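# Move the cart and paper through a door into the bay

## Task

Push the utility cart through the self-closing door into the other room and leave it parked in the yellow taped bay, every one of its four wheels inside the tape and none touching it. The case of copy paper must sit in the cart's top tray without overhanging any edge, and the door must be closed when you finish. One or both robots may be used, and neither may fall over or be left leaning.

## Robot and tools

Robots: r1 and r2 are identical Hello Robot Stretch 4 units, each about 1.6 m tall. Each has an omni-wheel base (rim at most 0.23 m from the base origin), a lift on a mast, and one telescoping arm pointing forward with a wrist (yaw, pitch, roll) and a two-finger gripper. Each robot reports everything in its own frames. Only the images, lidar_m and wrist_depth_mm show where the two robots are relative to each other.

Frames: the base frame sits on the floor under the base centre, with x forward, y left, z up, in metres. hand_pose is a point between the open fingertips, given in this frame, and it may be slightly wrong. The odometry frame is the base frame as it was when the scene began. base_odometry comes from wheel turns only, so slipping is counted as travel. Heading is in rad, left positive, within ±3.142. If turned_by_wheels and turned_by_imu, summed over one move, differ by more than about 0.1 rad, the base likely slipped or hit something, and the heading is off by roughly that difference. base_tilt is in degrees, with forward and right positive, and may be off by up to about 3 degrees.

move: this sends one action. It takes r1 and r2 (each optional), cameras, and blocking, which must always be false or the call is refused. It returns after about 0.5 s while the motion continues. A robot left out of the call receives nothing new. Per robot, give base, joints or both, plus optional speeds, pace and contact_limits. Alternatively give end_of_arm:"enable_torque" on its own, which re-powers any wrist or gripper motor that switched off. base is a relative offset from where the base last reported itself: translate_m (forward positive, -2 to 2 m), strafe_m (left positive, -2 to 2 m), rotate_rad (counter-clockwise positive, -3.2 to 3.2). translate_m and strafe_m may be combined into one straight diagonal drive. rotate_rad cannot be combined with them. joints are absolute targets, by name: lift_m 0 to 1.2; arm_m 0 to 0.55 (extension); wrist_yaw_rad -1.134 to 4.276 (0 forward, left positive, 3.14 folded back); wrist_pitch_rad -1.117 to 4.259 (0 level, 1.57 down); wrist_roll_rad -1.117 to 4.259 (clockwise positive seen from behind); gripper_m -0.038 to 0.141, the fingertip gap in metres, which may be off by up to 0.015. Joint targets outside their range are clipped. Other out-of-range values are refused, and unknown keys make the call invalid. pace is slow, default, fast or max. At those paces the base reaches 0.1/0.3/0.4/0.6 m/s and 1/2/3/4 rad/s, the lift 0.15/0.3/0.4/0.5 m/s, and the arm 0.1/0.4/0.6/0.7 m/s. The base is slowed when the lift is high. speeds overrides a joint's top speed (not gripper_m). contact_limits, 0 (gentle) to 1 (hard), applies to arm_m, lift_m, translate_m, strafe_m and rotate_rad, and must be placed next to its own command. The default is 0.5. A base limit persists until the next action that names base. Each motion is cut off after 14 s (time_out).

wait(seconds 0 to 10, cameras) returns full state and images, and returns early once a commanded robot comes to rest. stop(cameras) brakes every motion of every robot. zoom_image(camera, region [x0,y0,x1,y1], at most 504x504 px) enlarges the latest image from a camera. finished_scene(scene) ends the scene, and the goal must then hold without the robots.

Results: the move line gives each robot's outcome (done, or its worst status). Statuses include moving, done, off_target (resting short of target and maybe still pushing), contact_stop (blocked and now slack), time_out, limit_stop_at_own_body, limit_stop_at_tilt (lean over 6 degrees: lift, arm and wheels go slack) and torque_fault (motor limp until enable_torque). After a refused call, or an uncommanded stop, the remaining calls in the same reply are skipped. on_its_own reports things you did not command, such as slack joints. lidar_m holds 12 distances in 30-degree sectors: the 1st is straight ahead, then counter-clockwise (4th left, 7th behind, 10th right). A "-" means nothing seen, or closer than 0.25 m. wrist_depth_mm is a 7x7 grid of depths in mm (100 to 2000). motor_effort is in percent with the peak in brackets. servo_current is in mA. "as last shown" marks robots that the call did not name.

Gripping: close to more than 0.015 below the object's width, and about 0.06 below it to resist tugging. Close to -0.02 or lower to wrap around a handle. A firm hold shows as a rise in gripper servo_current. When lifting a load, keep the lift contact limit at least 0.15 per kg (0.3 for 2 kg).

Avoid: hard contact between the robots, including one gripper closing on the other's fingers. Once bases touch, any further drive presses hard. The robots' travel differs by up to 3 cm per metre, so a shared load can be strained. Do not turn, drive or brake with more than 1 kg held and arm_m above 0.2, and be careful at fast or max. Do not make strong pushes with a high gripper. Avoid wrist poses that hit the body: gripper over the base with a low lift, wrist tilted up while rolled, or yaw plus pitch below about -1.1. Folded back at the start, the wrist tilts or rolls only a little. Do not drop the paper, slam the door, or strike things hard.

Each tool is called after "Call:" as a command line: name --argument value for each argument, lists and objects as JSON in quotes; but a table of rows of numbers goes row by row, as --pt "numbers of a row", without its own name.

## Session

Call:
move --blocking false --cameras '["r1_head_camera","r1_head_left_camera","r1_head_right_camera","r2_head_camera","r2_head_left_camera","r2_head_right_camera"]'

Scene clock: 0.00 s.
r1.base_odometry: x=+0.000 y=+0.000 heading=+0.000
r1.turned_by_wheels: +0.000
r1.turned_by_imu: +0.000
r1.base_tilt: forward=-1.6 right=+1.3
r1.lidar_m: 0.96 1.73 2.02 2.40 3.92 1.60 0.85 0.77 0.78 0.89 0.77 0.78
r1.base_status: not commanded
r1.joint_positions: lift_m=+0.124 arm_m=+0.000 wrist_yaw_rad=+3.194 wrist_pitch_rad=+0.002 wrist_roll_rad=+0.000 gripper_m=+0.056
r1.joint_status: not commanded
r1.measured_speeds: all 0
r1.motor_effort: lift_m=+19 arm_m=-4 wheel_0=-2 wheel_1=+1 wheel_2=+0
r1.servo_current: wrist_yaw_rad=59 wrist_pitch_rad=46 wrist_roll_rad=46 gripper_m=39
r1.hand_pose: x=-0.1216 y=+0.0722 z=+0.3019 quat_wxyz=(-0.026, -0.001, +0.000, +1.000) (m; r1's base frame)
r1.wrist_depth_mm: - 135 - - - - - / - 123 135 - - - - / - 121 191 - - - - / 110 136 194 - - - - / 137 - - - 1618 - - / 226 - 190 1098 188 1160 1118 / 224 163 750 798 768 768 759
r2.base_odometry: x=+0.000 y=+0.000 heading=+0.000
r2.turned_by_wheels: +0.000
r2.turned_by_imu: +0.000
r2.base_tilt: forward=-0.6 right=+0.1
r2.lidar_m: 1.29 1.32 1.58 2.33 2.36 2.78 1.41 1.41 2.77 2.39 2.42 1.48
r2.base_status: not commanded
r2.joint_positions: lift_m=+0.200 arm_m=+0.000 wrist_yaw_rad=+3.211 wrist_pitch_rad=+0.001 wrist_roll_rad=+0.000 gripper_m=+0.056
r2.joint_status: not commanded
r2.measured_speeds: all 0
r2.motor_effort: lift_m=+18 arm_m=-4 wheel_0=-1 wheel_1=+1 wheel_2=+1
r2.servo_current: wrist_yaw_rad=46 wrist_pitch_rad=39 wrist_roll_rad=52 gripper_m=52
r2.hand_pose: x=-0.1229 y=+0.0671 z=+0.3779 quat_wxyz=(-0.035, -0.001, +0.000, +0.999) (m; r2's base frame)
r2.wrist_depth_mm: - - 137 - - - - / - - 137 - - - - / - 109 138 - - - - / - 140 175 - - - - / 214 - - - - - - / 213 1281 196 1255 190 1336 1182 / 208 243 866 - - 854 878
pictures: r1_head_camera, r1_head_left_camera, r1_head_right_camera, r2_head_camera, r2_head_left_camera, r2_head_right_camera
Images, in order (width x height): r1_head_camera 420x560, r1_head_left_camera 420x672, r1_head_right_camera 420x672, r2_head_camera 420x560, r2_head_left_camera 420x672, r2_head_right_camera 420x672.

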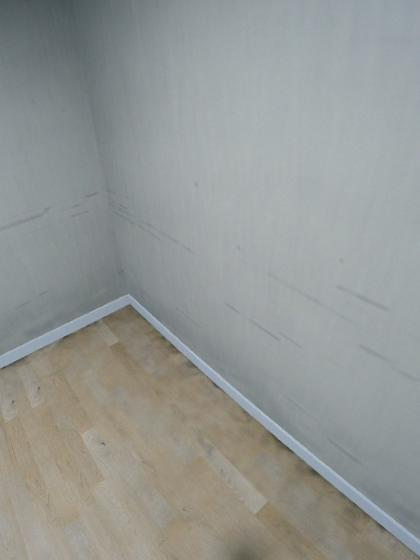

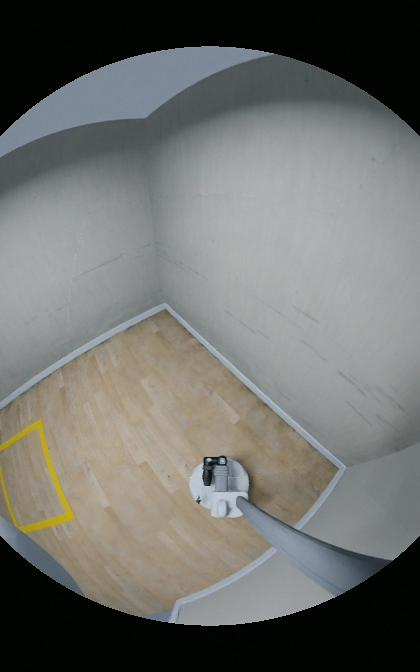

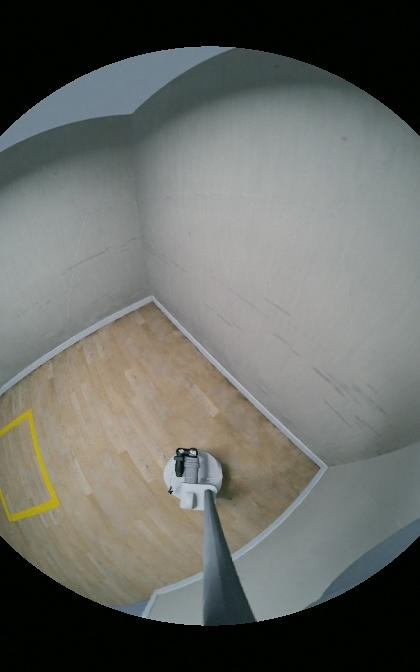

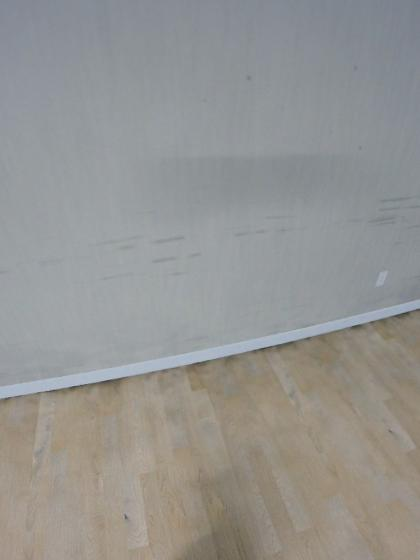

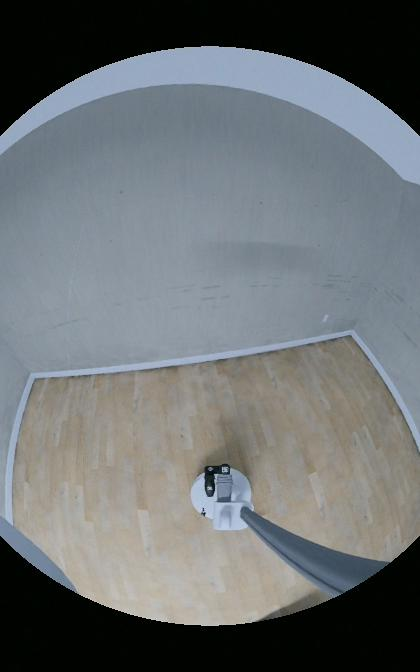

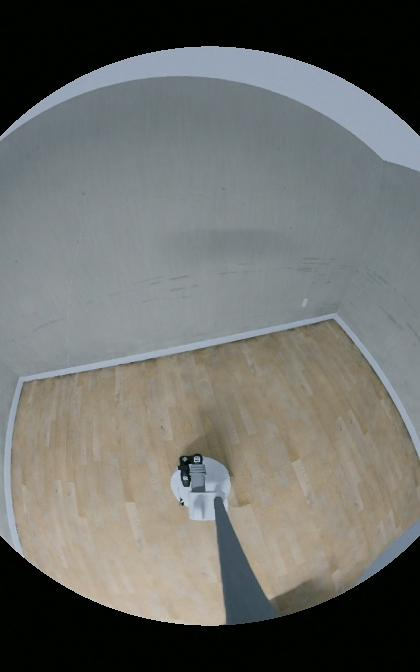

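Call:
move --blocking false --r1 '{"base":{"rotate_rad":1.9}}' --r2 '{"base":{"rotate_rad":3.0}}' --cameras '[]'

Call:
wait --seconds 2 --cameras '[]'

Call:
wait --seconds 1 --cameras '["r1_head_camera","r1_head_left_camera","r1_head_right_camera","r2_head_camera","r2_head_left_camera","r2_head_right_camera"]'

Scene clock: 7.57 s.
move: r1 moving; r2 moving
r1.base_odometry: x=+0.000 y=+0.000 heading=+0.253
r1.turned_by_wheels: +0.253
r1.turned_by_imu: +0.253
r1.base_tilt: forward=-1.6 right=+1.3
r1.lidar_m: 1.15 2.01 2.11 2.98 2.65 1.07 0.80 0.74 0.81 0.80 0.72 0.82
r1.base_status: rotate_rad moving
r1.joint_positions: lift_m=+0.124 arm_m=+0.000 wrist_yaw_rad=+3.194 wrist_pitch_rad=+0.002 wrist_roll_rad=+0.000 gripper_m=+0.056
r1.joint_status: not commanded
r1.measured_speeds: translate_m=+0.000 strafe_m=+0.000 rotate_rad=+0.974 lift_m=+0.000 arm_m=+0.000 wrist_yaw_rad=+0.000 wrist_pitch_rad=+0.000 wrist_roll_rad=+0.000
r1.motor_effort: lift_m=+19(20) arm_m=-4(4) wheel_0=-7(9) wheel_1=-6(7) wheel_2=-6(7)
r1.servo_current: wrist_yaw_rad=46(59) wrist_pitch_rad=39(52) wrist_roll_rad=33(65) gripper_m=39(46)
r1.hand_pose: x=-0.1216 y=+0.0722 z=+0.3019 quat_wxyz=(-0.026, -0.001, +0.000, +1.000) (m; r1's base frame)
r1.wrist_depth_mm: - 135 - - - - 1808 / - 123 135 - - - 1808 / - 121 192 - - - 1756 / 111 136 195 - - - 1808 / 137 - - - - - 1756 / 226 - 190 976 188 1118 1138 / 224 152 759 798 778 750 759
r2.base_odometry: x=+0.000 y=+0.000 heading=+0.252
r2.turned_by_wheels: +0.252
r2.turned_by_imu: +0.245
r2.base_tilt: forward=-0.7 right=+0.0
r2.lidar_m: 1.29 1.38 1.94 2.33 2.46 3.37 1.44 3.35 2.49 2.40 1.84 1.36
r2.base_status: rotate_rad moving
r2.joint_positions: lift_m=+0.200 arm_m=+0.000 wrist_yaw_rad=+3.211 wrist_pitch_rad=+0.001 wrist_roll_rad=+0.000 gripper_m=+0.056
r2.joint_status: not commanded
r2.measured_speeds: translate_m=+0.002 strafe_m=+0.000 rotate_rad=+0.977 lift_m=+0.000 arm_m=+0.000 wrist_yaw_rad=+0.000 wrist_pitch_rad=+0.000 wrist_roll_rad=+0.000
r2.motor_effort: lift_m=+18(18) arm_m=-4(4) wheel_0=-4(9) wheel_1=-10(10) wheel_2=-10(11)
r2.servo_current: wrist_yaw_rad=52(52) wrist_pitch_rad=46(46) wrist_roll_rad=52(65) gripper_m=46(52)
r2.hand_pose: x=-0.1229 y=+0.0671 z=+0.3779 quat_wxyz=(-0.035, -0.001, +0.000, +0.999) (m; r2's base frame)
r2.wrist_depth_mm: - - 137 - - - - / - - 137 1756 - - - / - 109 138 286 - - - / - 140 176 - - - - / 214 - - - - - - / 213 1281 196 1308 190 1336 1182 / 208 242 878 - - 854 878
pictures: none
No camera images: "cameras" was empty.

Scene clock: 9.30 s.
earlier move: r1 done; r2 moving
r1.base_odometry: x=+0.000 y=+0.000 heading=+1.900
r1.turned_by_wheels: +1.647
r1.turned_by_imu: +1.656
r1.base_tilt: forward=-1.6 right=+1.3
r1.lidar_m: 3.21 2.22 1.00 0.76 0.75 0.82 0.80 0.76 0.86 1.27 2.01 2.18
r1.base_status: done
r1.joint_positions: lift_m=+0.124 arm_m=+0.000 wrist_yaw_rad=+3.194 wrist_pitch_rad=+0.002 wrist_roll_rad=+0.000 gripper_m=+0.056
r1.joint_status: not commanded
r1.measured_speeds: all 0
r1.motor_effort: lift_m=+20(20) arm_m=-4(4) wheel_0=-3(9) wheel_1=+0(9) wheel_2=+0(8)
r1.servo_current: wrist_yaw_rad=46(65) wrist_pitch_rad=46(52) wrist_roll_rad=65(65) gripper_m=46(52)
r1.hand_pose: x=-0.1216 y=+0.0722 z=+0.3019 quat_wxyz=(-0.026, -0.001, +0.000, +1.000) (m; r1's base frame)
r1.wrist_depth_mm: - 135 - - - - - / - 123 135 - - - - / - 121 191 - - - - / 110 136 194 - - - - / 137 - - - - - - / 216 - 190 - 187 - - / 224 163 750 788 778 715 -
r2.base_odometry: x=+0.000 y=+0.000 heading=+2.930
r2.turned_by_wheels: +2.678
r2.turned_by_imu: +2.607
r2.base_tilt: forward=-0.7 right=+0.0
r2.lidar_m: 1.61 1.38 3.23 2.43 2.39 1.79 1.35 1.30 1.40 2.03 2.32 2.49
r2.base_status: rotate_rad moving
r2.joint_positions: lift_m=+0.200 arm_m=+0.000 wrist_yaw_rad=+3.211 wrist_pitch_rad=+0.001 wrist_roll_rad=+0.000 gripper_m=+0.056
r2.joint_status: not commanded
r2.measured_speeds: translate_m=+0.003 strafe_m=+0.000 rotate_rad=+0.553 lift_m=+0.000 arm_m=+0.000 wrist_yaw_rad=+0.000 wrist_pitch_rad=+0.000 wrist_roll_rad=+0.000
r2.motor_effort: lift_m=+18(18) arm_m=-4(4) wheel_0=-7(10) wheel_1=-3(10) wheel_2=-4(13)
r2.servo_current: wrist_yaw_rad=46(52) wrist_pitch_rad=46(46) wrist_roll_rad=52(65) gripper_m=46(52)
r2.hand_pose: x=-0.1228 y=+0.0671 z=+0.3779 quat_wxyz=(-0.035, -0.001, +0.000, +0.999) (m; r2's base frame)
r2.wrist_depth_mm: - - 136 - - - - / - 107 137 - - - - / - 113 139 236 - - - / - 140 165 - - 1921 - / 216 - - - - 1661 - / 213 1205 192 1281 191 1336 1182 / 211 244 878 - - 854 866
wait: 1.73 of 2 s (r1 has come to rest)
pictures: none
No camera images: "cameras" was empty.

Scene clock: 9.87 s.
earlier move: r2 done
r1.base_odometry: x=+0.000 y=+0.000 heading=+1.900
r1.turned_by_wheels: +0.000
r1.turned_by_imu: +0.000
r1.base_tilt: forward=-1.6 right=+1.3
r1.lidar_m: 3.24 2.22 0.98 0.76 0.74 0.82 0.79 0.76 0.85 1.26 2.01 2.16
r1.base_status: done
r1.joint_positions: lift_m=+0.124 arm_m=+0.000 wrist_yaw_rad=+3.194 wrist_pitch_rad=+0.002 wrist_roll_rad=+0.000 gripper_m=+0.056
r1.joint_status: not commanded
r1.measured_speeds: all 0
r1.motor_effort: lift_m=+20(20) arm_m=-4(4) wheel_0=-2(9) wheel_1=+0(9) wheel_2=+0(8)
r1.servo_current: wrist_yaw_rad=52(65) wrist_pitch_rad=33(52) wrist_roll_rad=33(65) gripper_m=46(52)
r1.hand_pose: x=-0.1216 y=+0.0722 z=+0.3019 quat_wxyz=(-0.026, -0.001, +0.000, +1.000) (m; r1's base frame)
r1.wrist_depth_mm: - 135 - - - - - / - 123 135 - - - - / - 121 191 - - - - / 111 135 194 - - - - / 137 - - - - - - / 216 - 190 - 187 - - / 223 164 750 798 778 723 -
r2.base_odometry: x=+0.000 y=+0.000 heading=+2.999
r2.turned_by_wheels: +0.069
r2.turned_by_imu: +0.067
r2.base_tilt: forward=-0.6 right=+0.0
r2.lidar_m: 1.54 1.37 3.05 2.43 2.40 1.69 1.35 1.30 1.44 2.19 2.34 2.56
r2.base_status: done
r2.joint_positions: lift_m=+0.200 arm_m=+0.000 wrist_yaw_rad=+3.211 wrist_pitch_rad=+0.001 wrist_roll_rad=+0.000 gripper_m=+0.056
r2.joint_status: not commanded
r2.measured_speeds: all 0
r2.motor_effort: lift_m=+18(18) arm_m=-4(4) wheel_0=-3(10) wheel_1=-2(10) wheel_2=-5(13)
r2.servo_current: wrist_yaw_rad=52(52) wrist_pitch_rad=46(46) wrist_roll_rad=39(65) gripper_m=46(52)
r2.hand_pose: x=-0.1228 y=+0.0671 z=+0.3779 quat_wxyz=(-0.035, -0.001, +0.000, +0.999) (m; r2's base frame)
r2.wrist_depth_mm: - - 137 - - - - / - 107 137 - - - - / - 113 139 235 - - - / - 140 165 - - - - / 216 - - - - - 1863 / 213 1182 193 1182 190 1308 1182 / 211 244 878 - - 854 878
wait: 0.57 of 1 s (r2 has come to rest)
pictures: r1_head_camera, r1_head_left_camera, r1_head_right_camera, r2_head_camera, r2_head_left_camera, r2_head_right_camera
Images, in order (width x height): r1_head_camera 420x560, r1_head_left_camera 420x672, r1_head_right_camera 420x672, r2_head_camera 420x560, r2_head_left_camera 420x672, r2_head_right_camera 420x672.

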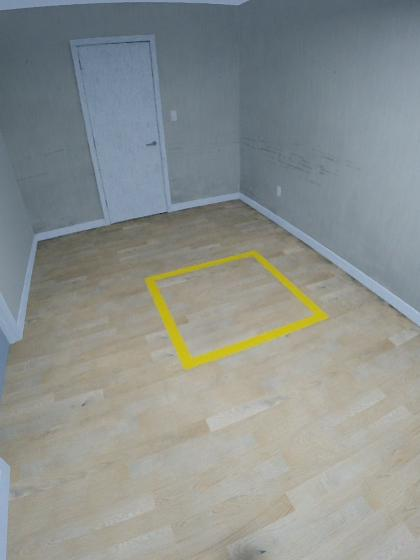

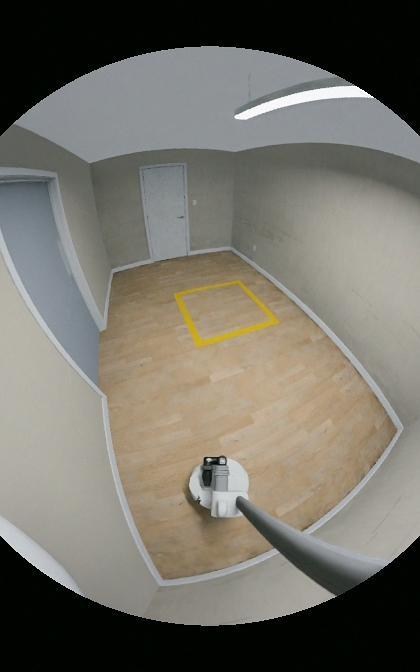

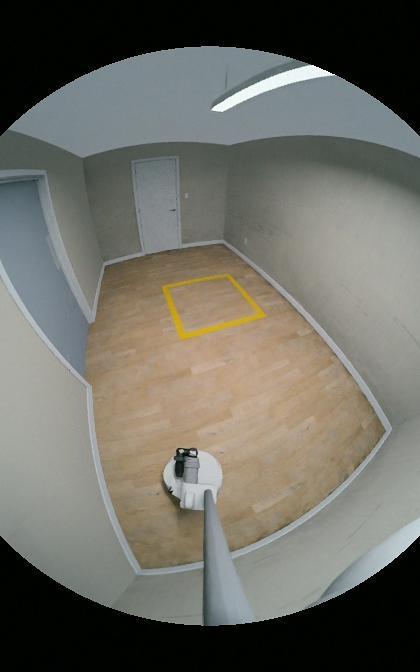

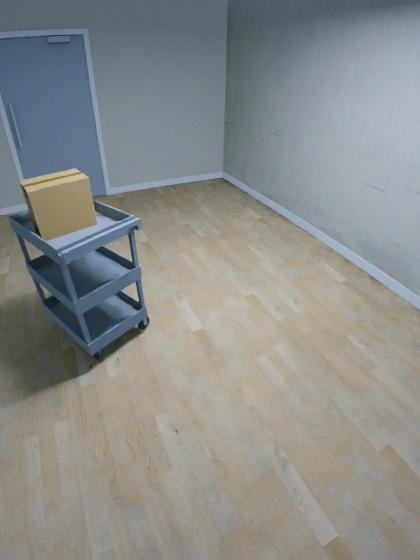

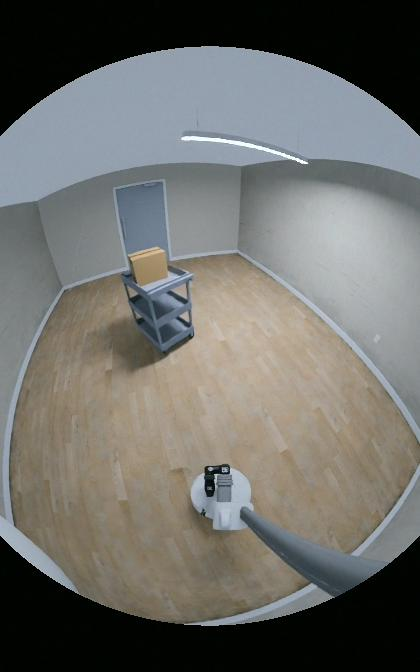

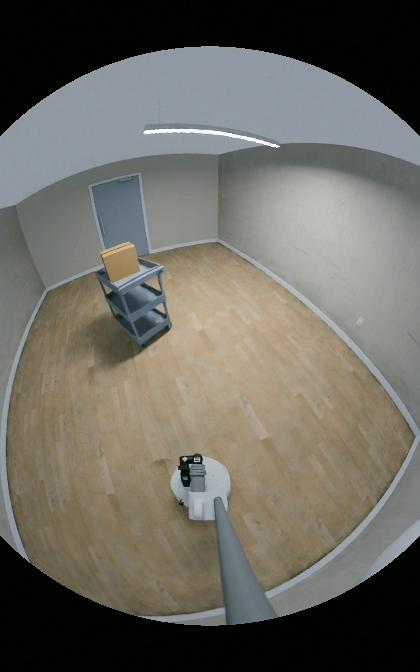

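Call:
zoom_image --camera "r2_head_camera" --region '[0, 140, 170, 370]'

Call:
zoom_image --camera "r1_head_left_camera" --region '[0, 150, 200, 450]'

Scaled by 2.191 from the camera's 420x560 image, which has a finer 1200x1600 frame.

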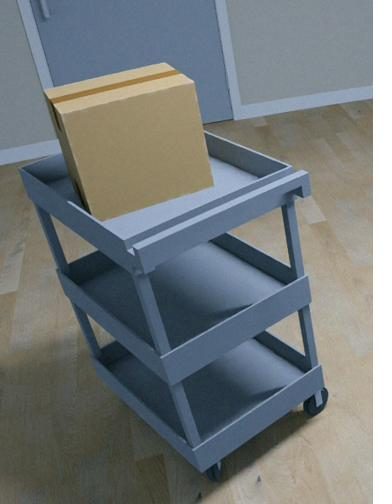

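Scaled by 1.680 from the camera's 420x672 image, which has a finer 600x960 frame.

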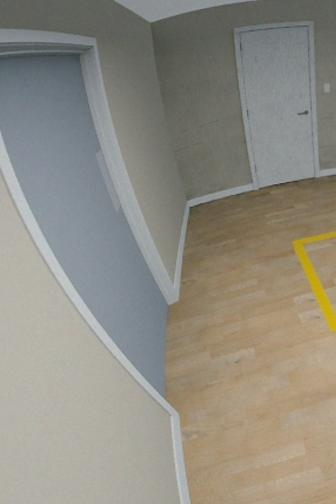

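Call:
move --blocking false --r1 '{"base":{"rotate_rad":2.02}}' --r2 '{"base":{"rotate_rad":0.45},"joints":{"lift_m":0.684,"gripper_m":0.11,"wrist_yaw_rad":0.0}}' --cameras '[]'

Call:
wait --seconds 2 --cameras '[]'

Call:
wait --seconds 3 --cameras '["r1_head_camera","r1_head_right_camera","r2_head_camera","r2_head_left_camera","r2_head_right_camera"]'

Scene clock: 78.53 s.
move: r1 moving; r2 moving
r1.base_odometry: x=+0.000 y=+0.000 heading=+2.153
r1.turned_by_wheels: +0.253
r1.turned_by_imu: +0.254
r1.base_tilt: forward=-1.6 right=+1.3
r1.lidar_m: 3.94 1.49 0.83 0.76 0.76 0.87 0.78 0.79 1.00 1.96 2.04 2.46
r1.base_status: rotate_rad moving
r1.joint_positions: lift_m=+0.124 arm_m=+0.000 wrist_yaw_rad=+3.194 wrist_pitch_rad=+0.002 wrist_roll_rad=+0.000 gripper_m=+0.056
r1.joint_status: not commanded
r1.measured_speeds: translate_m=+0.000 strafe_m=+0.000 rotate_rad=+0.980 lift_m=+0.000 arm_m=+0.000 wrist_yaw_rad=+0.000 wrist_pitch_rad=+0.000 wrist_roll_rad=+0.000
r1.motor_effort: lift_m=+19(20) arm_m=-4(4) wheel_0=-9(9) wheel_1=-7(8) wheel_2=-6(7)
r1.servo_current: wrist_yaw_rad=72(72) wrist_pitch_rad=39(46) wrist_roll_rad=39(52) gripper_m=46(46)
r1.hand_pose: x=-0.1216 y=+0.0722 z=+0.3019 quat_wxyz=(-0.026, -0.001, +0.000, +1.000) (m; r1's base frame)
r1.wrist_depth_mm: - 135 - - - - - / - 123 135 - - - - / - 121 191 - - - - / 110 136 194 - - - - / 137 - - - - - - / 216 - 191 - 187 - - / 225 163 750 153 788 778 750
r2.base_odometry: x=+0.000 y=+0.000 heading=-3.032
r2.turned_by_wheels: +0.252
r2.turned_by_imu: +0.245
r2.base_tilt: forward=-0.7 right=+0.1
r2.lidar_m: 1.40 1.69 2.65 2.39 2.21 1.46 1.30 1.33 1.65 2.34 2.36 2.92
r2.base_status: rotate_rad moving
r2.joint_positions: lift_m=+0.238 arm_m=+0.000 wrist_yaw_rad=+2.649 wrist_pitch_rad=+0.001 wrist_roll_rad=+0.000 gripper_m=+0.075
r2.joint_status: lift_m moving; wrist_yaw_rad moving; gripper_m moving
r2.measured_speeds: translate_m=+0.003 strafe_m=+0.000 rotate_rad=+0.934 lift_m=+0.146 arm_m=+0.000 wrist_yaw_rad=-1.743 wrist_pitch_rad=+0.000 wrist_roll_rad=+0.000
r2.motor_effort: lift_m=+23(24) arm_m=-4(4) wheel_0=-6(10) wheel_1=-8(10) wheel_2=-9(11)
r2.servo_current: wrist_yaw_rad=91(130) wrist_pitch_rad=46(46) wrist_roll_rad=52(59) gripper_m=91(98)
r2.hand_pose: x=-0.0417 y=+0.2135 z=+0.4157 quat_wxyz=(+0.244, -0.001, +0.000, +0.970) (m; r2's base frame)
r2.wrist_depth_mm: - - - - - - - / - - - - - - - / 209 - - - - - - / 236 - - - - - - / - - - - - - - / - 1281 190 1366 189 1397 1308 / 1008 946 1008 - 976 904 931
pictures: none
No camera images: "cameras" was empty.

Scene clock: 80.33 s.
earlier move: r1 done; r2 moving
r1.base_odometry: x=+0.000 y=+0.000 heading=-2.364
r1.turned_by_wheels: +1.767
r1.turned_by_imu: +1.776
r1.base_tilt: forward=-1.6 right=+1.3
r1.lidar_m: 0.76 0.80 0.80 0.76 0.81 1.17 2.01 2.15 2.94 2.84 1.07 0.80
r1.base_status: done
r1.joint_positions: lift_m=+0.124 arm_m=+0.000 wrist_yaw_rad=+3.194 wrist_pitch_rad=+0.002 wrist_roll_rad=+0.000 gripper_m=+0.056
r1.joint_status: not commanded
r1.measured_speeds: all 0
r1.motor_effort: lift_m=+20(20) arm_m=-4(4) wheel_0=-3(10) wheel_1=-2(9) wheel_2=+0(8)
r1.servo_current: wrist_yaw_rad=52(78) wrist_pitch_rad=46(52) wrist_roll_rad=46(72) gripper_m=46(52)
r1.hand_pose: x=-0.1216 y=+0.0722 z=+0.3019 quat_wxyz=(-0.026, -0.001, +0.000, +1.000) (m; r1's base frame)
r1.wrist_depth_mm: - 135 - - - - - / - 123 146 - - - - / - 121 192 - - - - / 110 136 206 - - - - / 216 - - - - 1808 - / 1025 1182 194 1182 188 1138 1025 / 741 759 759 798 788 750 768
r2.base_odometry: x=+0.000 y=+0.000 heading=-2.835
r2.turned_by_wheels: +0.197
r2.turned_by_imu: +0.193
r2.base_tilt: forward=-0.7 right=+0.0
r2.lidar_m: 1.40 3.22 2.45 2.39 1.80 1.35 1.31 1.39 2.02 2.33 2.46 1.62
r2.base_status: done
r2.joint_positions: lift_m=+0.669 arm_m=+0.000 wrist_yaw_rad=+0.003 wrist_pitch_rad=+0.001 wrist_roll_rad=+0.000 gripper_m=+0.110
r2.joint_status: lift_m moving; wrist_yaw_rad moving; the others done
r2.measured_speeds: translate_m=+0.000 strafe_m=+0.000 rotate_rad=+0.000 lift_m=+0.098 arm_m=+0.000 wrist_yaw_rad=-0.001 wrist_pitch_rad=+0.000 wrist_roll_rad=+0.000
r2.motor_effort: lift_m=+21(25) arm_m=-4(4) wheel_0=-4(10) wheel_1=-4(10) wheel_2=-5(11)
r2.servo_current: wrist_yaw_rad=39(130) wrist_pitch_rad=39(46) wrist_roll_rad=46(59) gripper_m=52(98)
r2.hand_pose: x=+0.4596 y=-0.0866 z=+0.8472 quat_wxyz=(+1.000, +0.000, +0.001, +0.001) (m; r2's base frame)
r2.wrist_depth_mm: - - - - - - - / - - - - - - - / - - - 1499 - - - / - - - 1499 - - - / - - - - - - - / - - 198 1255 190 - - / 1863 1808 1983 - 1808 1708 1756
wait: 1.80 of 2 s (r1 has come to rest)
pictures: none
No camera images: "cameras" was empty.

Scene clock: 80.93 s.
earlier move: r2 done
r1.base_odometry: x=+0.000 y=+0.000 heading=-2.364
r1.turned_by_wheels: +0.000
r1.turned_by_imu: +0.000
r1.base_tilt: forward=-1.6 right=+1.3
r1.lidar_m: 0.74 0.81 0.79 0.76 0.82 1.15 2.02 2.14 2.95 2.88 1.08 0.76
r1.base_status: done
r1.joint_positions: lift_m=+0.124 arm_m=+0.000 wrist_yaw_rad=+3.194 wrist_pitch_rad=+0.002 wrist_roll_rad=+0.000 gripper_m=+0.056
r1.joint_status: not commanded
r1.measured_speeds: all 0
r1.motor_effort: lift_m=+20(20) arm_m=-4(4) wheel_0=-3(10) wheel_1=-2(9) wheel_2=+0(8)
r1.servo_current: wrist_yaw_rad=39(78) wrist_pitch_rad=39(52) wrist_roll_rad=59(72) gripper_m=46(52)
r1.hand_pose: x=-0.1216 y=+0.0722 z=+0.3019 quat_wxyz=(-0.026, -0.001, +0.000, +1.000) (m; r1's base frame)
r1.wrist_depth_mm: - 135 - - - - - / - 124 146 - - - - / - 121 191 - - - - / 110 136 207 - - - - / 216 - - - - 1863 - / 1008 1182 193 1205 188 1138 1008 / 750 741 759 798 788 759 750
r2.base_odometry: x=+0.000 y=+0.000 heading=-2.835
r2.turned_by_wheels: +0.000
r2.turned_by_imu: +0.000
r2.base_tilt: forward=-0.6 right=+0.1
r2.lidar_m: 1.41 3.24 2.45 2.39 1.78 1.36 1.30 1.38 1.97 2.34 2.47 1.64
r2.base_status: done
r2.joint_positions: lift_m=+0.684 arm_m=+0.000 wrist_yaw_rad=+0.003 wrist_pitch_rad=+0.001 wrist_roll_rad=+0.000 gripper_m=+0.110
r2.joint_status: all done
r2.measured_speeds: all 0
r2.motor_effort: lift_m=+21(25) arm_m=-4(4) wheel_0=-4(10) wheel_1=-4(10) wheel_2=-6(11)
r2.servo_current: wrist_yaw_rad=46(130) wrist_pitch_rad=39(46) wrist_roll_rad=33(59) gripper_m=52(98)
r2.hand_pose: x=+0.4596 y=-0.0866 z=+0.8616 quat_wxyz=(+1.000, +0.000, +0.001, +0.001) (m; r2's base frame)
r2.wrist_depth_mm: - - - - - - - / - - - - - - - / - - - - - - - / - - - 1464 - - - / - - - - - - - / - - 200 1229 190 - - / 1983 1808 1983 - 1863 1756 1863
wait: 0.60 of 3 s (r2 has come to rest)
pictures: r1_head_camera, r1_head_right_camera, r2_head_camera, r2_head_left_camera, r2_head_right_camera
Images, in order (width x height): r1_head_camera 420x560, r1_head_right_camera 420x672, r2_head_camera 420x560, r2_head_left_camera 420x672, r2_head_right_camera 420x672.

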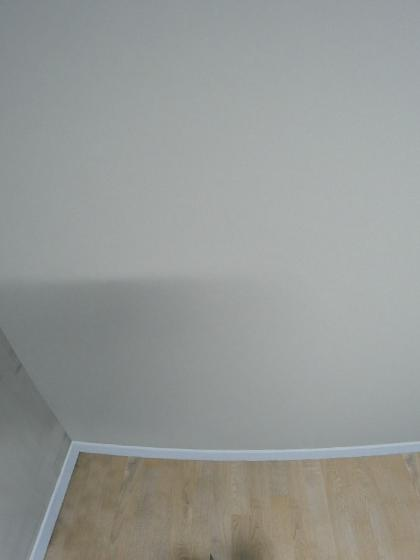

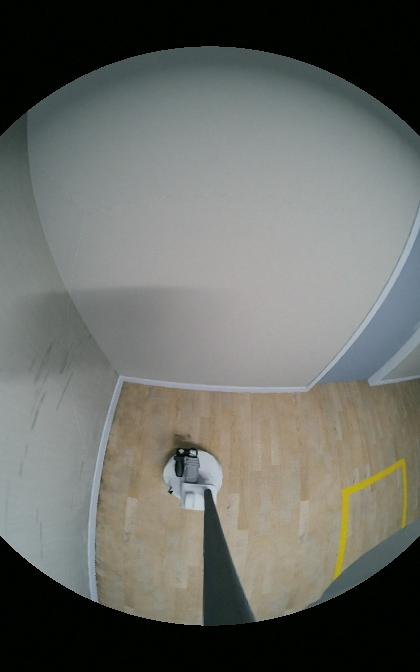

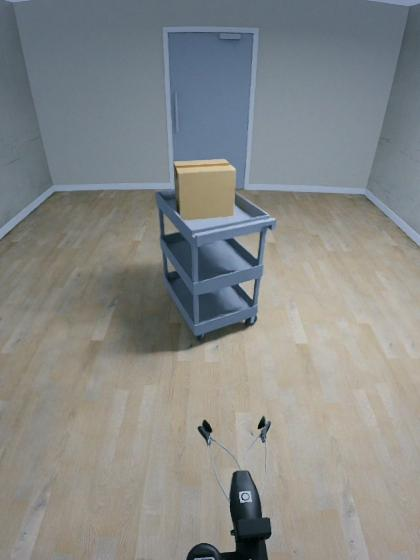

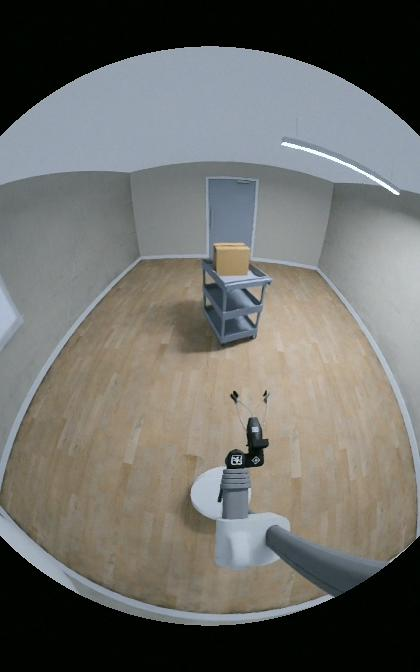

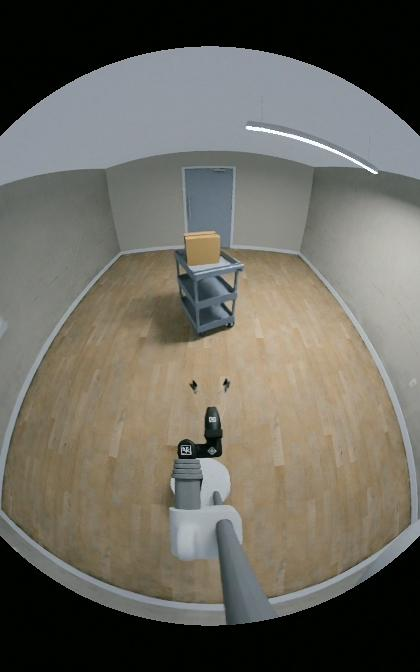

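Call:
move --blocking false --r1 '{"base":{"strafe_m":-1.65},"joints":{"lift_m":0.6}}' --r2 '{"base":{"translate_m":0.8,"strafe_m":-0.4},"joints":{"wrist_roll_rad":1.57}}' --cameras '[]'

Call:
wait --seconds 4 --cameras '[]'

Call:
move --blocking false --r2 '{"base":{"rotate_rad":0.44}}' --cameras '[]'

Call:
wait --seconds 3 --cameras '["r2_head_camera","r2_wrist_camera","r1_head_camera","r1_head_left_camera"]'

Scene clock: 104.83 s.
move: r1 moving; r2 moving
r1.base_odometry: x=-0.025 y=+0.026 heading=-2.364
r1.turned_by_wheels: +0.000
r1.turned_by_imu: +0.000
r1.base_tilt: forward=-1.6 right=+1.3
r1.lidar_m: 0.74 0.80 0.84 0.81 0.85 1.18 2.02 2.11 2.93 2.82 1.09 0.78
r1.base_status: strafe_m moving
r1.joint_positions: lift_m=+0.162 arm_m=+0.000 wrist_yaw_rad=+3.194 wrist_pitch_rad=+0.002 wrist_roll_rad=+0.000 gripper_m=+0.056
r1.joint_status: lift_m moving
r1.measured_speeds: translate_m=+0.000 strafe_m=-0.141 rotate_rad=+0.001 lift_m=+0.146 arm_m=+0.000 wrist_yaw_rad=+0.000 wrist_pitch_rad=+0.000 wrist_roll_rad=+0.000
r1.motor_effort: lift_m=+25(26) arm_m=-4(4) wheel_0=+8(11) wheel_1=-8(10) wheel_2=+0(2)
r1.servo_current: wrist_yaw_rad=46(59) wrist_pitch_rad=52(52) wrist_roll_rad=52(65) gripper_m=46(46)
r1.hand_pose: x=-0.1216 y=+0.0722 z=+0.3395 quat_wxyz=(-0.026, -0.001, +0.000, +1.000) (m; r1's base frame)
r1.wrist_depth_mm: - 135 - - - - - / - 123 146 - - - - / - 121 192 - - - - / 111 135 206 - - - - / 216 - - - - - - / 1098 1308 192 1308 188 1229 1098 / 809 831 820 866 854 842 854
r2.base_odometry: x=-0.035 y=+0.006 heading=-2.835
r2.turned_by_wheels: +0.000
r2.turned_by_imu: +0.000
r2.base_tilt: forward=-0.7 right=+0.0
r2.lidar_m: 1.34 3.26 2.47 2.39 1.82 1.39 1.33 1.44 2.06 2.32 2.48 3.50
r2.base_status: translate_m moving; strafe_m moving
r2.joint_positions: lift_m=+0.684 arm_m=+0.000 wrist_yaw_rad=+0.003 wrist_pitch_rad=+0.001 wrist_roll_rad=+0.588 gripper_m=+0.110
r2.joint_status: wrist_roll_rad moving
r2.measured_speeds: translate_m=+0.119 strafe_m=-0.062 rotate_rad=-0.001 lift_m=+0.000 arm_m=+0.000 wrist_yaw_rad=+0.000 wrist_pitch_rad=+0.000 wrist_roll_rad=+1.820
r2.motor_effort: lift_m=+21(21) arm_m=-4(4) wheel_0=+8(10) wheel_1=+4(4) wheel_2=-12(14)
r2.servo_current: wrist_yaw_rad=46(52) wrist_pitch_rad=46(52) wrist_roll_rad=72(117) gripper_m=52(59)
r2.hand_pose: x=+0.4596 y=-0.0866 z=+0.8616 quat_wxyz=(+0.957, +0.290, +0.001, +0.001) (m; r2's base frame)
r2.wrist_depth_mm: - - - - - - - / - - - - - - - / - - - - - - - / - - - 1464 - - - / - - - - 1308 - 1661 / - - 199 1756 189 1537 1336 / - - - - - 1336 1138
pictures: none
No camera images: "cameras" was empty.

Scene clock: 108.67 s.
earlier move: r1 moving; r2 done
r1.base_odometry: x=-0.803 y=+0.816 heading=-2.364
r1.turned_by_wheels: +0.000
r1.turned_by_imu: -0.008
r1.base_tilt: forward=-1.6 right=+1.3
r1.lidar_m: 0.72 0.76 1.09 1.90 2.00 2.12 2.03 2.15 2.88 2.81 1.16 0.83
r1.base_status: strafe_m moving
r1.joint_positions: lift_m=+0.600 arm_m=+0.000 wrist_yaw_rad=+3.194 wrist_pitch_rad=+0.002 wrist_roll_rad=+0.000 gripper_m=+0.056
r1.joint_status: all done
r1.measured_speeds: translate_m=+0.000 strafe_m=-0.300 rotate_rad=+0.000 lift_m=+0.000 arm_m=+0.000 wrist_yaw_rad=+0.000 wrist_pitch_rad=+0.000 wrist_roll_rad=+0.000
r1.motor_effort: lift_m=+24(29) arm_m=-4(4) wheel_0=+7(11) wheel_1=-5(11) wheel_2=-1(3)
r1.servo_current: wrist_yaw_rad=59(65) wrist_pitch_rad=39(52) wrist_roll_rad=52(72) gripper_m=46(46)
r1.hand_pose: x=-0.1216 y=+0.0722 z=+0.7772 quat_wxyz=(-0.026, -0.001, +0.000, +1.000) (m; r1's base frame)
r1.wrist_depth_mm: - 135 - - - - - / - 123 146 - - - - / - 121 191 - - - - / 111 136 206 - - - - / 216 - - - - - - / - - 193 - 187 - - / 1708 1756 1708 154 1756 1618 1863
r2.base_odometry: x=-0.883 y=+0.140 heading=-2.835
r2.turned_by_wheels: +0.000
r2.turned_by_imu: +0.001
r2.base_tilt: forward=-0.6 right=+0.0
r2.lidar_m: 0.67 0.68 2.85 2.72 2.91 2.19 2.14 2.25 2.05 1.99 2.12 3.00
r2.base_status: done
r2.joint_positions: lift_m=+0.684 arm_m=+0.000 wrist_yaw_rad=+0.003 wrist_pitch_rad=+0.001 wrist_roll_rad=+1.568 gripper_m=+0.110
r2.joint_status: all done
r2.measured_speeds: all 0
r2.motor_effort: lift_m=+21(21) arm_m=-4(5) wheel_0=+1(13) wheel_1=+2(7) wheel_2=-2(14)
r2.servo_current: wrist_yaw_rad=39(65) wrist_pitch_rad=33(52) wrist_roll_rad=39(117) gripper_m=46(59)
r2.hand_pose: x=+0.4596 y=-0.0866 z=+0.8616 quat_wxyz=(+0.708, +0.706, +0.001, +0.001) (m; r2's base frame)
r2.wrist_depth_mm: - - - - - 1708 1182 / - - - - - 1661 1182 / - - - - - 1756 1205 / - - - - - 1756 1205 / - - - - - 1618 1229 / - - 195 569 189 559 564 / - - 732 - - 544 535
wait: 3.83 of 4 s (r2 has come to rest)
pictures: none
No camera images: "cameras" was empty.

Scene clock: 109.17 s.
earlier move: r1 moving
move: r2 moving
r1.base_odometry: x=-0.909 y=+0.923 heading=-2.364
r1.turned_by_wheels: +0.000
r1.turned_by_imu: -0.001
r1.base_tilt: forward=-1.6 right=+1.3
r1.lidar_m: 0.79 0.74 1.08 2.06 2.12 2.11 2.03 2.15 2.72 2.66 1.08 0.85
r1.base_status: strafe_m moving
r1.joint_positions: lift_m=+0.600 arm_m=+0.000 wrist_yaw_rad=+3.194 wrist_pitch_rad=+0.002 wrist_roll_rad=+0.000 gripper_m=+0.056
r1.joint_status: not commanded
r1.measured_speeds: translate_m=+0.000 strafe_m=-0.300 rotate_rad=+0.000 lift_m=+0.000 arm_m=+0.000 wrist_yaw_rad=+0.000 wrist_pitch_rad=+0.000 wrist_roll_rad=+0.000
r1.motor_effort: lift_m=+24(24) arm_m=-4(4) wheel_0=+6(7) wheel_1=-3(7) wheel_2=-1(1)
r1.servo_current: wrist_yaw_rad=46(59) wrist_pitch_rad=39(46) wrist_roll_rad=52(52) gripper_m=46(46)
r1.hand_pose: x=-0.1216 y=+0.0722 z=+0.7772 quat_wxyz=(-0.026, -0.001, +0.000, +1.000) (m; r1's base frame)
r1.wrist_depth_mm: - 135 - - - - - / - 123 146 - - - - / - 121 191 - - - - / 110 135 206 - - - - / 216 - - - - - - / - - 194 - 188 - - / 1756 1756 1708 153 1756 1661 1808
r2.base_odometry: x=-0.883 y=+0.140 heading=-2.585
r2.turned_by_wheels: +0.250
r2.turned_by_imu: +0.243
r2.base_tilt: forward=-0.7 right=+0.1
r2.lidar_m: 0.68 0.66 2.74 2.74 2.43 2.12 2.15 2.25 1.98 2.01 2.38 0.76
r2.base_status: rotate_rad moving
r2.joint_positions: lift_m=+0.684 arm_m=+0.000 wrist_yaw_rad=+0.003 wrist_pitch_rad=+0.001 wrist_roll_rad=+1.568 gripper_m=+0.110
r2.joint_status: not commanded
r2.measured_speeds: translate_m=+0.002 strafe_m=-0.001 rotate_rad=+0.927 lift_m=+0.000 arm_m=+0.000 wrist_yaw_rad=+0.000 wrist_pitch_rad=+0.000 wrist_roll_rad=+0.000
r2.motor_effort: lift_m=+21(21) arm_m=-3(4) wheel_0=-5(12) wheel_1=-8(10) wheel_2=-9(11)
r2.servo_current: wrist_yaw_rad=46(52) wrist_pitch_rad=39(46) wrist_roll_rad=46(52) gripper_m=52(52)
r2.hand_pose: x=+0.4595 y=-0.0867 z=+0.8616 quat_wxyz=(+0.708, +0.706, +0.001, +0.001) (m; r2's base frame)
r2.wrist_depth_mm: - - - - - 1661 1182 / - - - - - 1661 1205 / - - - - - 1708 1160 / - - - 559 - 559 554 / - - 741 554 1118 - 539 / - - 198 530 189 521 530 / - - 759 - - - 517
pictures: none
No camera images: "cameras" was empty.

Scene clock: 109.90 s.
earlier move: r1 moving; r2 done
r1.base_odometry: x=-1.063 y=+1.079 heading=-2.364
r1.turned_by_wheels: +0.000
r1.turned_by_imu: -0.002
r1.base_tilt: forward=-1.6 right=+1.3
r1.lidar_m: 0.81 0.85 1.06 2.26 2.39 2.12 2.03 2.15 2.53 2.41 1.05 0.85
r1.base_status: strafe_m moving
r1.joint_positions: lift_m=+0.600 arm_m=+0.000 wrist_yaw_rad=+3.194 wrist_pitch_rad=+0.002 wrist_roll_rad=+0.000 gripper_m=+0.056
r1.joint_status: not commanded
r1.measured_speeds: translate_m=+0.000 strafe_m=-0.287 rotate_rad=+0.000 lift_m=+0.000 arm_m=+0.000 wrist_yaw_rad=+0.000 wrist_pitch_rad=+0.000 wrist_roll_rad=+0.000
r1.motor_effort: lift_m=+24(24) arm_m=-4(4) wheel_0=+2(7) wheel_1=-5(7) wheel_2=+0(2)
r1.servo_current: wrist_yaw_rad=52(59) wrist_pitch_rad=39(52) wrist_roll_rad=33(65) gripper_m=39(46)
r1.hand_pose: x=-0.1216 y=+0.0722 z=+0.7772 quat_wxyz=(-0.026, -0.001, +0.000, +1.000) (m; r1's base frame)
r1.wrist_depth_mm: - 135 - - - - - / - 123 146 - - - - / - 120 191 - - - - / 110 136 206 - - - - / 216 - - - - - - / - - 194 - 187 - - / 1756 1808 1756 153 1808 1661 1808
r2.base_odometry: x=-0.883 y=+0.140 heading=-2.396
r2.turned_by_wheels: +0.189
r2.turned_by_imu: +0.184
r2.base_tilt: forward=-0.7 right=+0.0
r2.lidar_m: 0.69 2.92 2.72 2.83 2.24 2.12 2.22 2.09 1.98 2.05 2.74 0.73
r2.base_status: done
r2.joint_positions: lift_m=+0.684 arm_m=+0.000 wrist_yaw_rad=+0.003 wrist_pitch_rad=+0.001 wrist_roll_rad=+1.568 gripper_m=+0.110
r2.joint_status: not commanded
r2.measured_speeds: all 0
r2.motor_effort: lift_m=+21(21) arm_m=-4(4) wheel_0=-3(12) wheel_1=-4(10) wheel_2=-6(11)
r2.servo_current: wrist_yaw_rad=52(59) wrist_pitch_rad=46(46) wrist_roll_rad=46(59) gripper_m=46(52)
r2.hand_pose: x=+0.4595 y=-0.0867 z=+0.8616 quat_wxyz=(+0.708, +0.706, +0.001, +0.001) (m; r2's base frame)
r2.wrist_depth_mm: - - - 504 - 1661 1078 / - - - 504 - 904 504 / - - 723 512 - - 512 / - - 750 521 1118 - 517 / - - 778 525 1098 - 521 / - - 195 525 190 525 530 / - - - - - 1661 1138
wait: 0.73 of 3 s (r2 has come to rest)
pictures: r1_head_camera, r1_head_left_camera, r2_head_camera, r2_wrist_camera
Images, in order (width x height): r1_head_camera 420x560, r1_head_left_camera 420x672, r2_head_camera 420x560, r2_wrist_camera 616x392.

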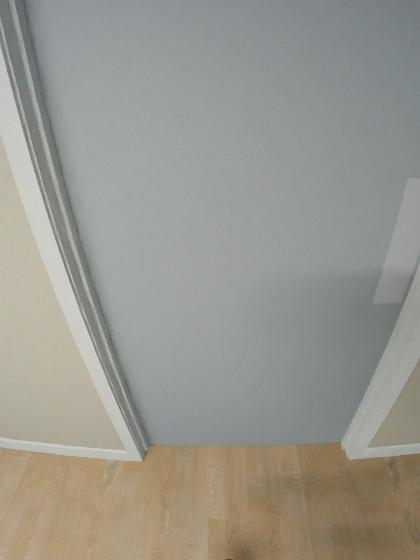

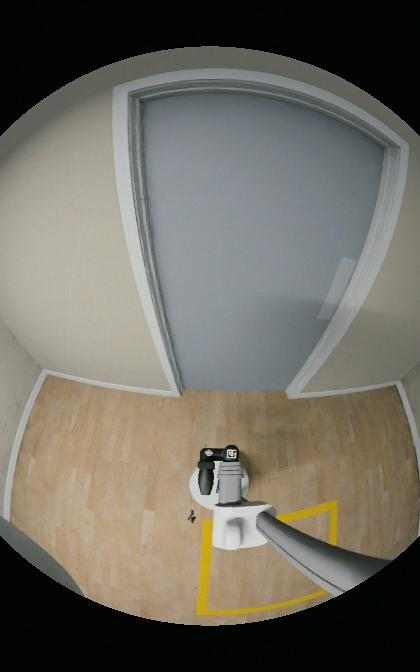

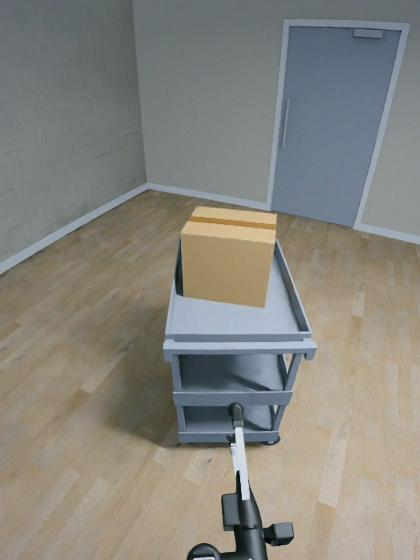

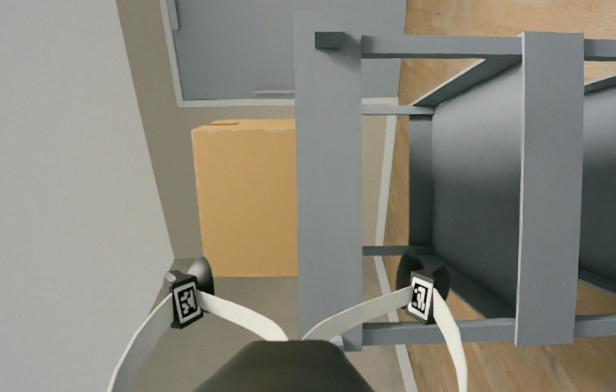

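Call:
move --blocking false --r2 '{"base":{"translate_m":0.32,"strafe_m":-0.07},"pace":"slow","contact_limits":{"translate_m":0.3}}' --cameras '[]'

Call:
wait --seconds 5 --cameras '["r2_head_camera","r2_wrist_camera","r1_head_camera"]'

Scene clock: 123.47 s.
earlier move: r1 done
move: r2 moving
r1.base_odometry: x=-1.158 y=+1.176 heading=-2.364
r1.turned_by_wheels: +0.000
r1.turned_by_imu: -0.001
r1.base_tilt: forward=-1.6 right=+1.3
r1.lidar_m: 0.81 0.83 1.08 2.41 2.50 2.12 2.01 2.15 2.41 2.30 1.08 0.84
r1.base_status: done
r1.joint_positions: lift_m=+0.600 arm_m=+0.000 wrist_yaw_rad=+3.194 wrist_pitch_rad=+0.002 wrist_roll_rad=+0.000 gripper_m=+0.056
r1.joint_status: not commanded
r1.measured_speeds: all 0
r1.motor_effort: lift_m=+24(24) arm_m=-4(4) wheel_0=+0(1) wheel_1=+1(1) wheel_2=+0(0)
r1.servo_current: wrist_yaw_rad=39(59) wrist_pitch_rad=39(46) wrist_roll_rad=52(65) gripper_m=39(46)
r1.hand_pose: x=-0.1216 y=+0.0722 z=+0.7772 quat_wxyz=(-0.026, -0.001, +0.000, +1.000) (m; r1's base frame)
r1.wrist_depth_mm: - 134 - - - - - / - 122 135 - - - - / - 124 160 - - - - / 109 135 214 - - - - / 214 - - - - - - / - - 194 - 187 - - / 1756 1756 1756 153 1863 1618 1863
r2.base_odometry: x=-0.894 y=+0.134 heading=-2.396
r2.turned_by_wheels: +0.000
r2.turned_by_imu: +0.001
r2.base_tilt: forward=-0.7 right=+0.1
r2.lidar_m: 0.63 2.91 2.71 2.82 2.22 2.14 2.23 2.07 1.97 2.03 2.77 0.69
r2.base_status: translate_m moving; strafe_m moving
r2.joint_positions: lift_m=+0.684 arm_m=+0.000 wrist_yaw_rad=+0.003 wrist_pitch_rad=+0.001 wrist_roll_rad=+1.568 gripper_m=+0.110
r2.joint_status: not commanded
r2.measured_speeds: translate_m=+0.048 strafe_m=-0.011 rotate_rad=-0.001 lift_m=+0.000 arm_m=+0.000 wrist_yaw_rad=+0.000 wrist_pitch_rad=+0.000 wrist_roll_rad=+0.000
r2.motor_effort: lift_m=+21(21) arm_m=-4(4) wheel_0=+8(9) wheel_1=+5(5) wheel_2=-11(11)
r2.servo_current: wrist_yaw_rad=46(59) wrist_pitch_rad=46(46) wrist_roll_rad=46(52) gripper_m=52(59)
r2.contact_limits: translate_m 0.3
r2.hand_pose: x=+0.4595 y=-0.0867 z=+0.8616 quat_wxyz=(+0.708, +0.706, +0.001, +0.001) (m; r2's base frame)
r2.wrist_depth_mm: - - - 492 - 1661 1060 / - - - 500 - 904 496 / - - 707 500 - - 500 / - - 741 508 - - 508 / - - 768 517 1118 - 512 / - - 194 517 190 521 512 / - - - - - 1661 1118
pictures: none
No camera images: "cameras" was empty.

Scene clock: 127.50 s.
earlier move: r2 done
r1.base_odometry: x=-1.158 y=+1.176 heading=-2.364
r1.turned_by_wheels: +0.000
r1.turned_by_imu: +0.000
r1.base_tilt: forward=-1.6 right=+1.2
r1.lidar_m: 0.80 0.86 1.11 2.42 2.52 2.12 2.02 2.15 2.38 2.30 1.06 0.86
r1.base_status: done
r1.joint_positions: lift_m=+0.600 arm_m=+0.000 wrist_yaw_rad=+3.194 wrist_pitch_rad=+0.002 wrist_roll_rad=+0.000 gripper_m=+0.056
r1.joint_status: not commanded
r1.measured_speeds: all 0
r1.motor_effort: lift_m=+24(24) arm_m=-4(4) wheel_0=+0(1) wheel_1=+0(1) wheel_2=+0(0)
r1.servo_current: wrist_yaw_rad=59(72) wrist_pitch_rad=33(52) wrist_roll_rad=52(78) gripper_m=46(52)
r1.hand_pose: x=-0.1216 y=+0.0722 z=+0.7772 quat_wxyz=(-0.026, -0.001, +0.000, +1.000) (m; r1's base frame)
r1.wrist_depth_mm: - 135 - - - - - / - 122 134 - - - - / - 124 160 - - - - / 108 135 213 - - - - / 214 - - - - - - / - - 194 - 187 - - / 1708 1756 1756 153 1756 1661 1863
r2.base_odometry: x=-1.166 y=-0.026 heading=-2.396
r2.turned_by_wheels: +0.000
r2.turned_by_imu: +0.001
r2.base_tilt: forward=-0.7 right=+0.1
r2.lidar_m: 0.41 0.43 2.66 2.75 2.58 2.45 2.52 2.18 2.07 2.14 2.85 0.44
r2.base_status: done
r2.joint_positions: lift_m=+0.684 arm_m=+0.000 wrist_yaw_rad=-0.003 wrist_pitch_rad=+0.001 wrist_roll_rad=+1.569 gripper_m=+0.110
r2.joint_status: not commanded
r2.measured_speeds: all 0
r2.motor_effort: lift_m=+20(21) arm_m=+5(5) wheel_0=+3(12) wheel_1=+5(7) wheel_2=-8(15)
r2.servo_current: wrist_yaw_rad=46(65) wrist_pitch_rad=39(52) wrist_roll_rad=39(59) gripper_m=46(59)
r2.contact_limits: translate_m 0.3
r2.hand_pose: x=+0.4590 y=-0.0883 z=+0.8617 quat_wxyz=(+0.708, +0.706, -0.001, -0.001) (m; r2's base frame)
r2.wrist_depth_mm: - - - 182 242 1661 1160 / - - - 182 242 1708 - / - - 591 182 242 842 - / - 455 449 183 242 842 - / - - 462 183 243 842 - / - - 200 183 196 - - / - - 496 - 243 1983 -
wait: 4.03 of 5 s (r2 has come to rest)
pictures: r1_head_camera, r2_head_camera, r2_wrist_camera
Images, in order (width x height): r1_head_camera 420x560, r2_head_camera 420x560, r2_wrist_camera 616x392.

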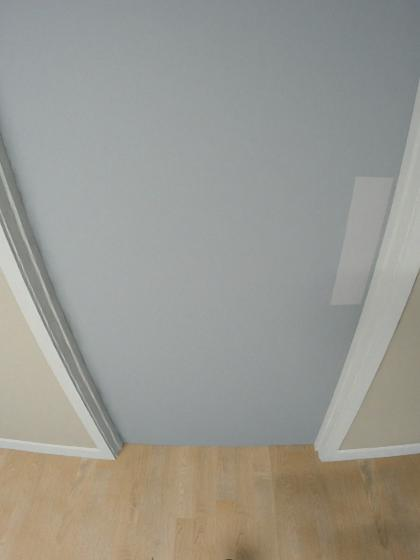

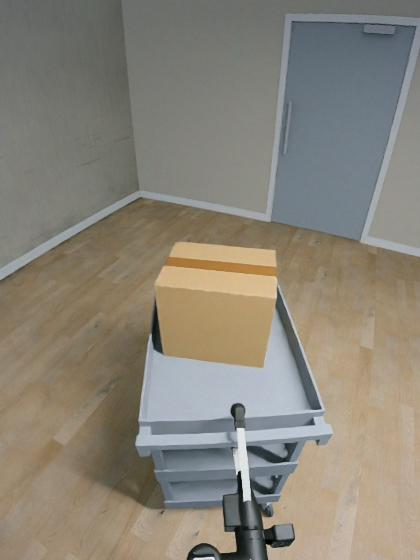

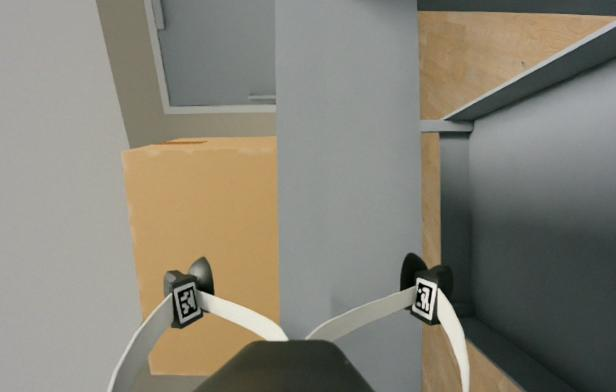

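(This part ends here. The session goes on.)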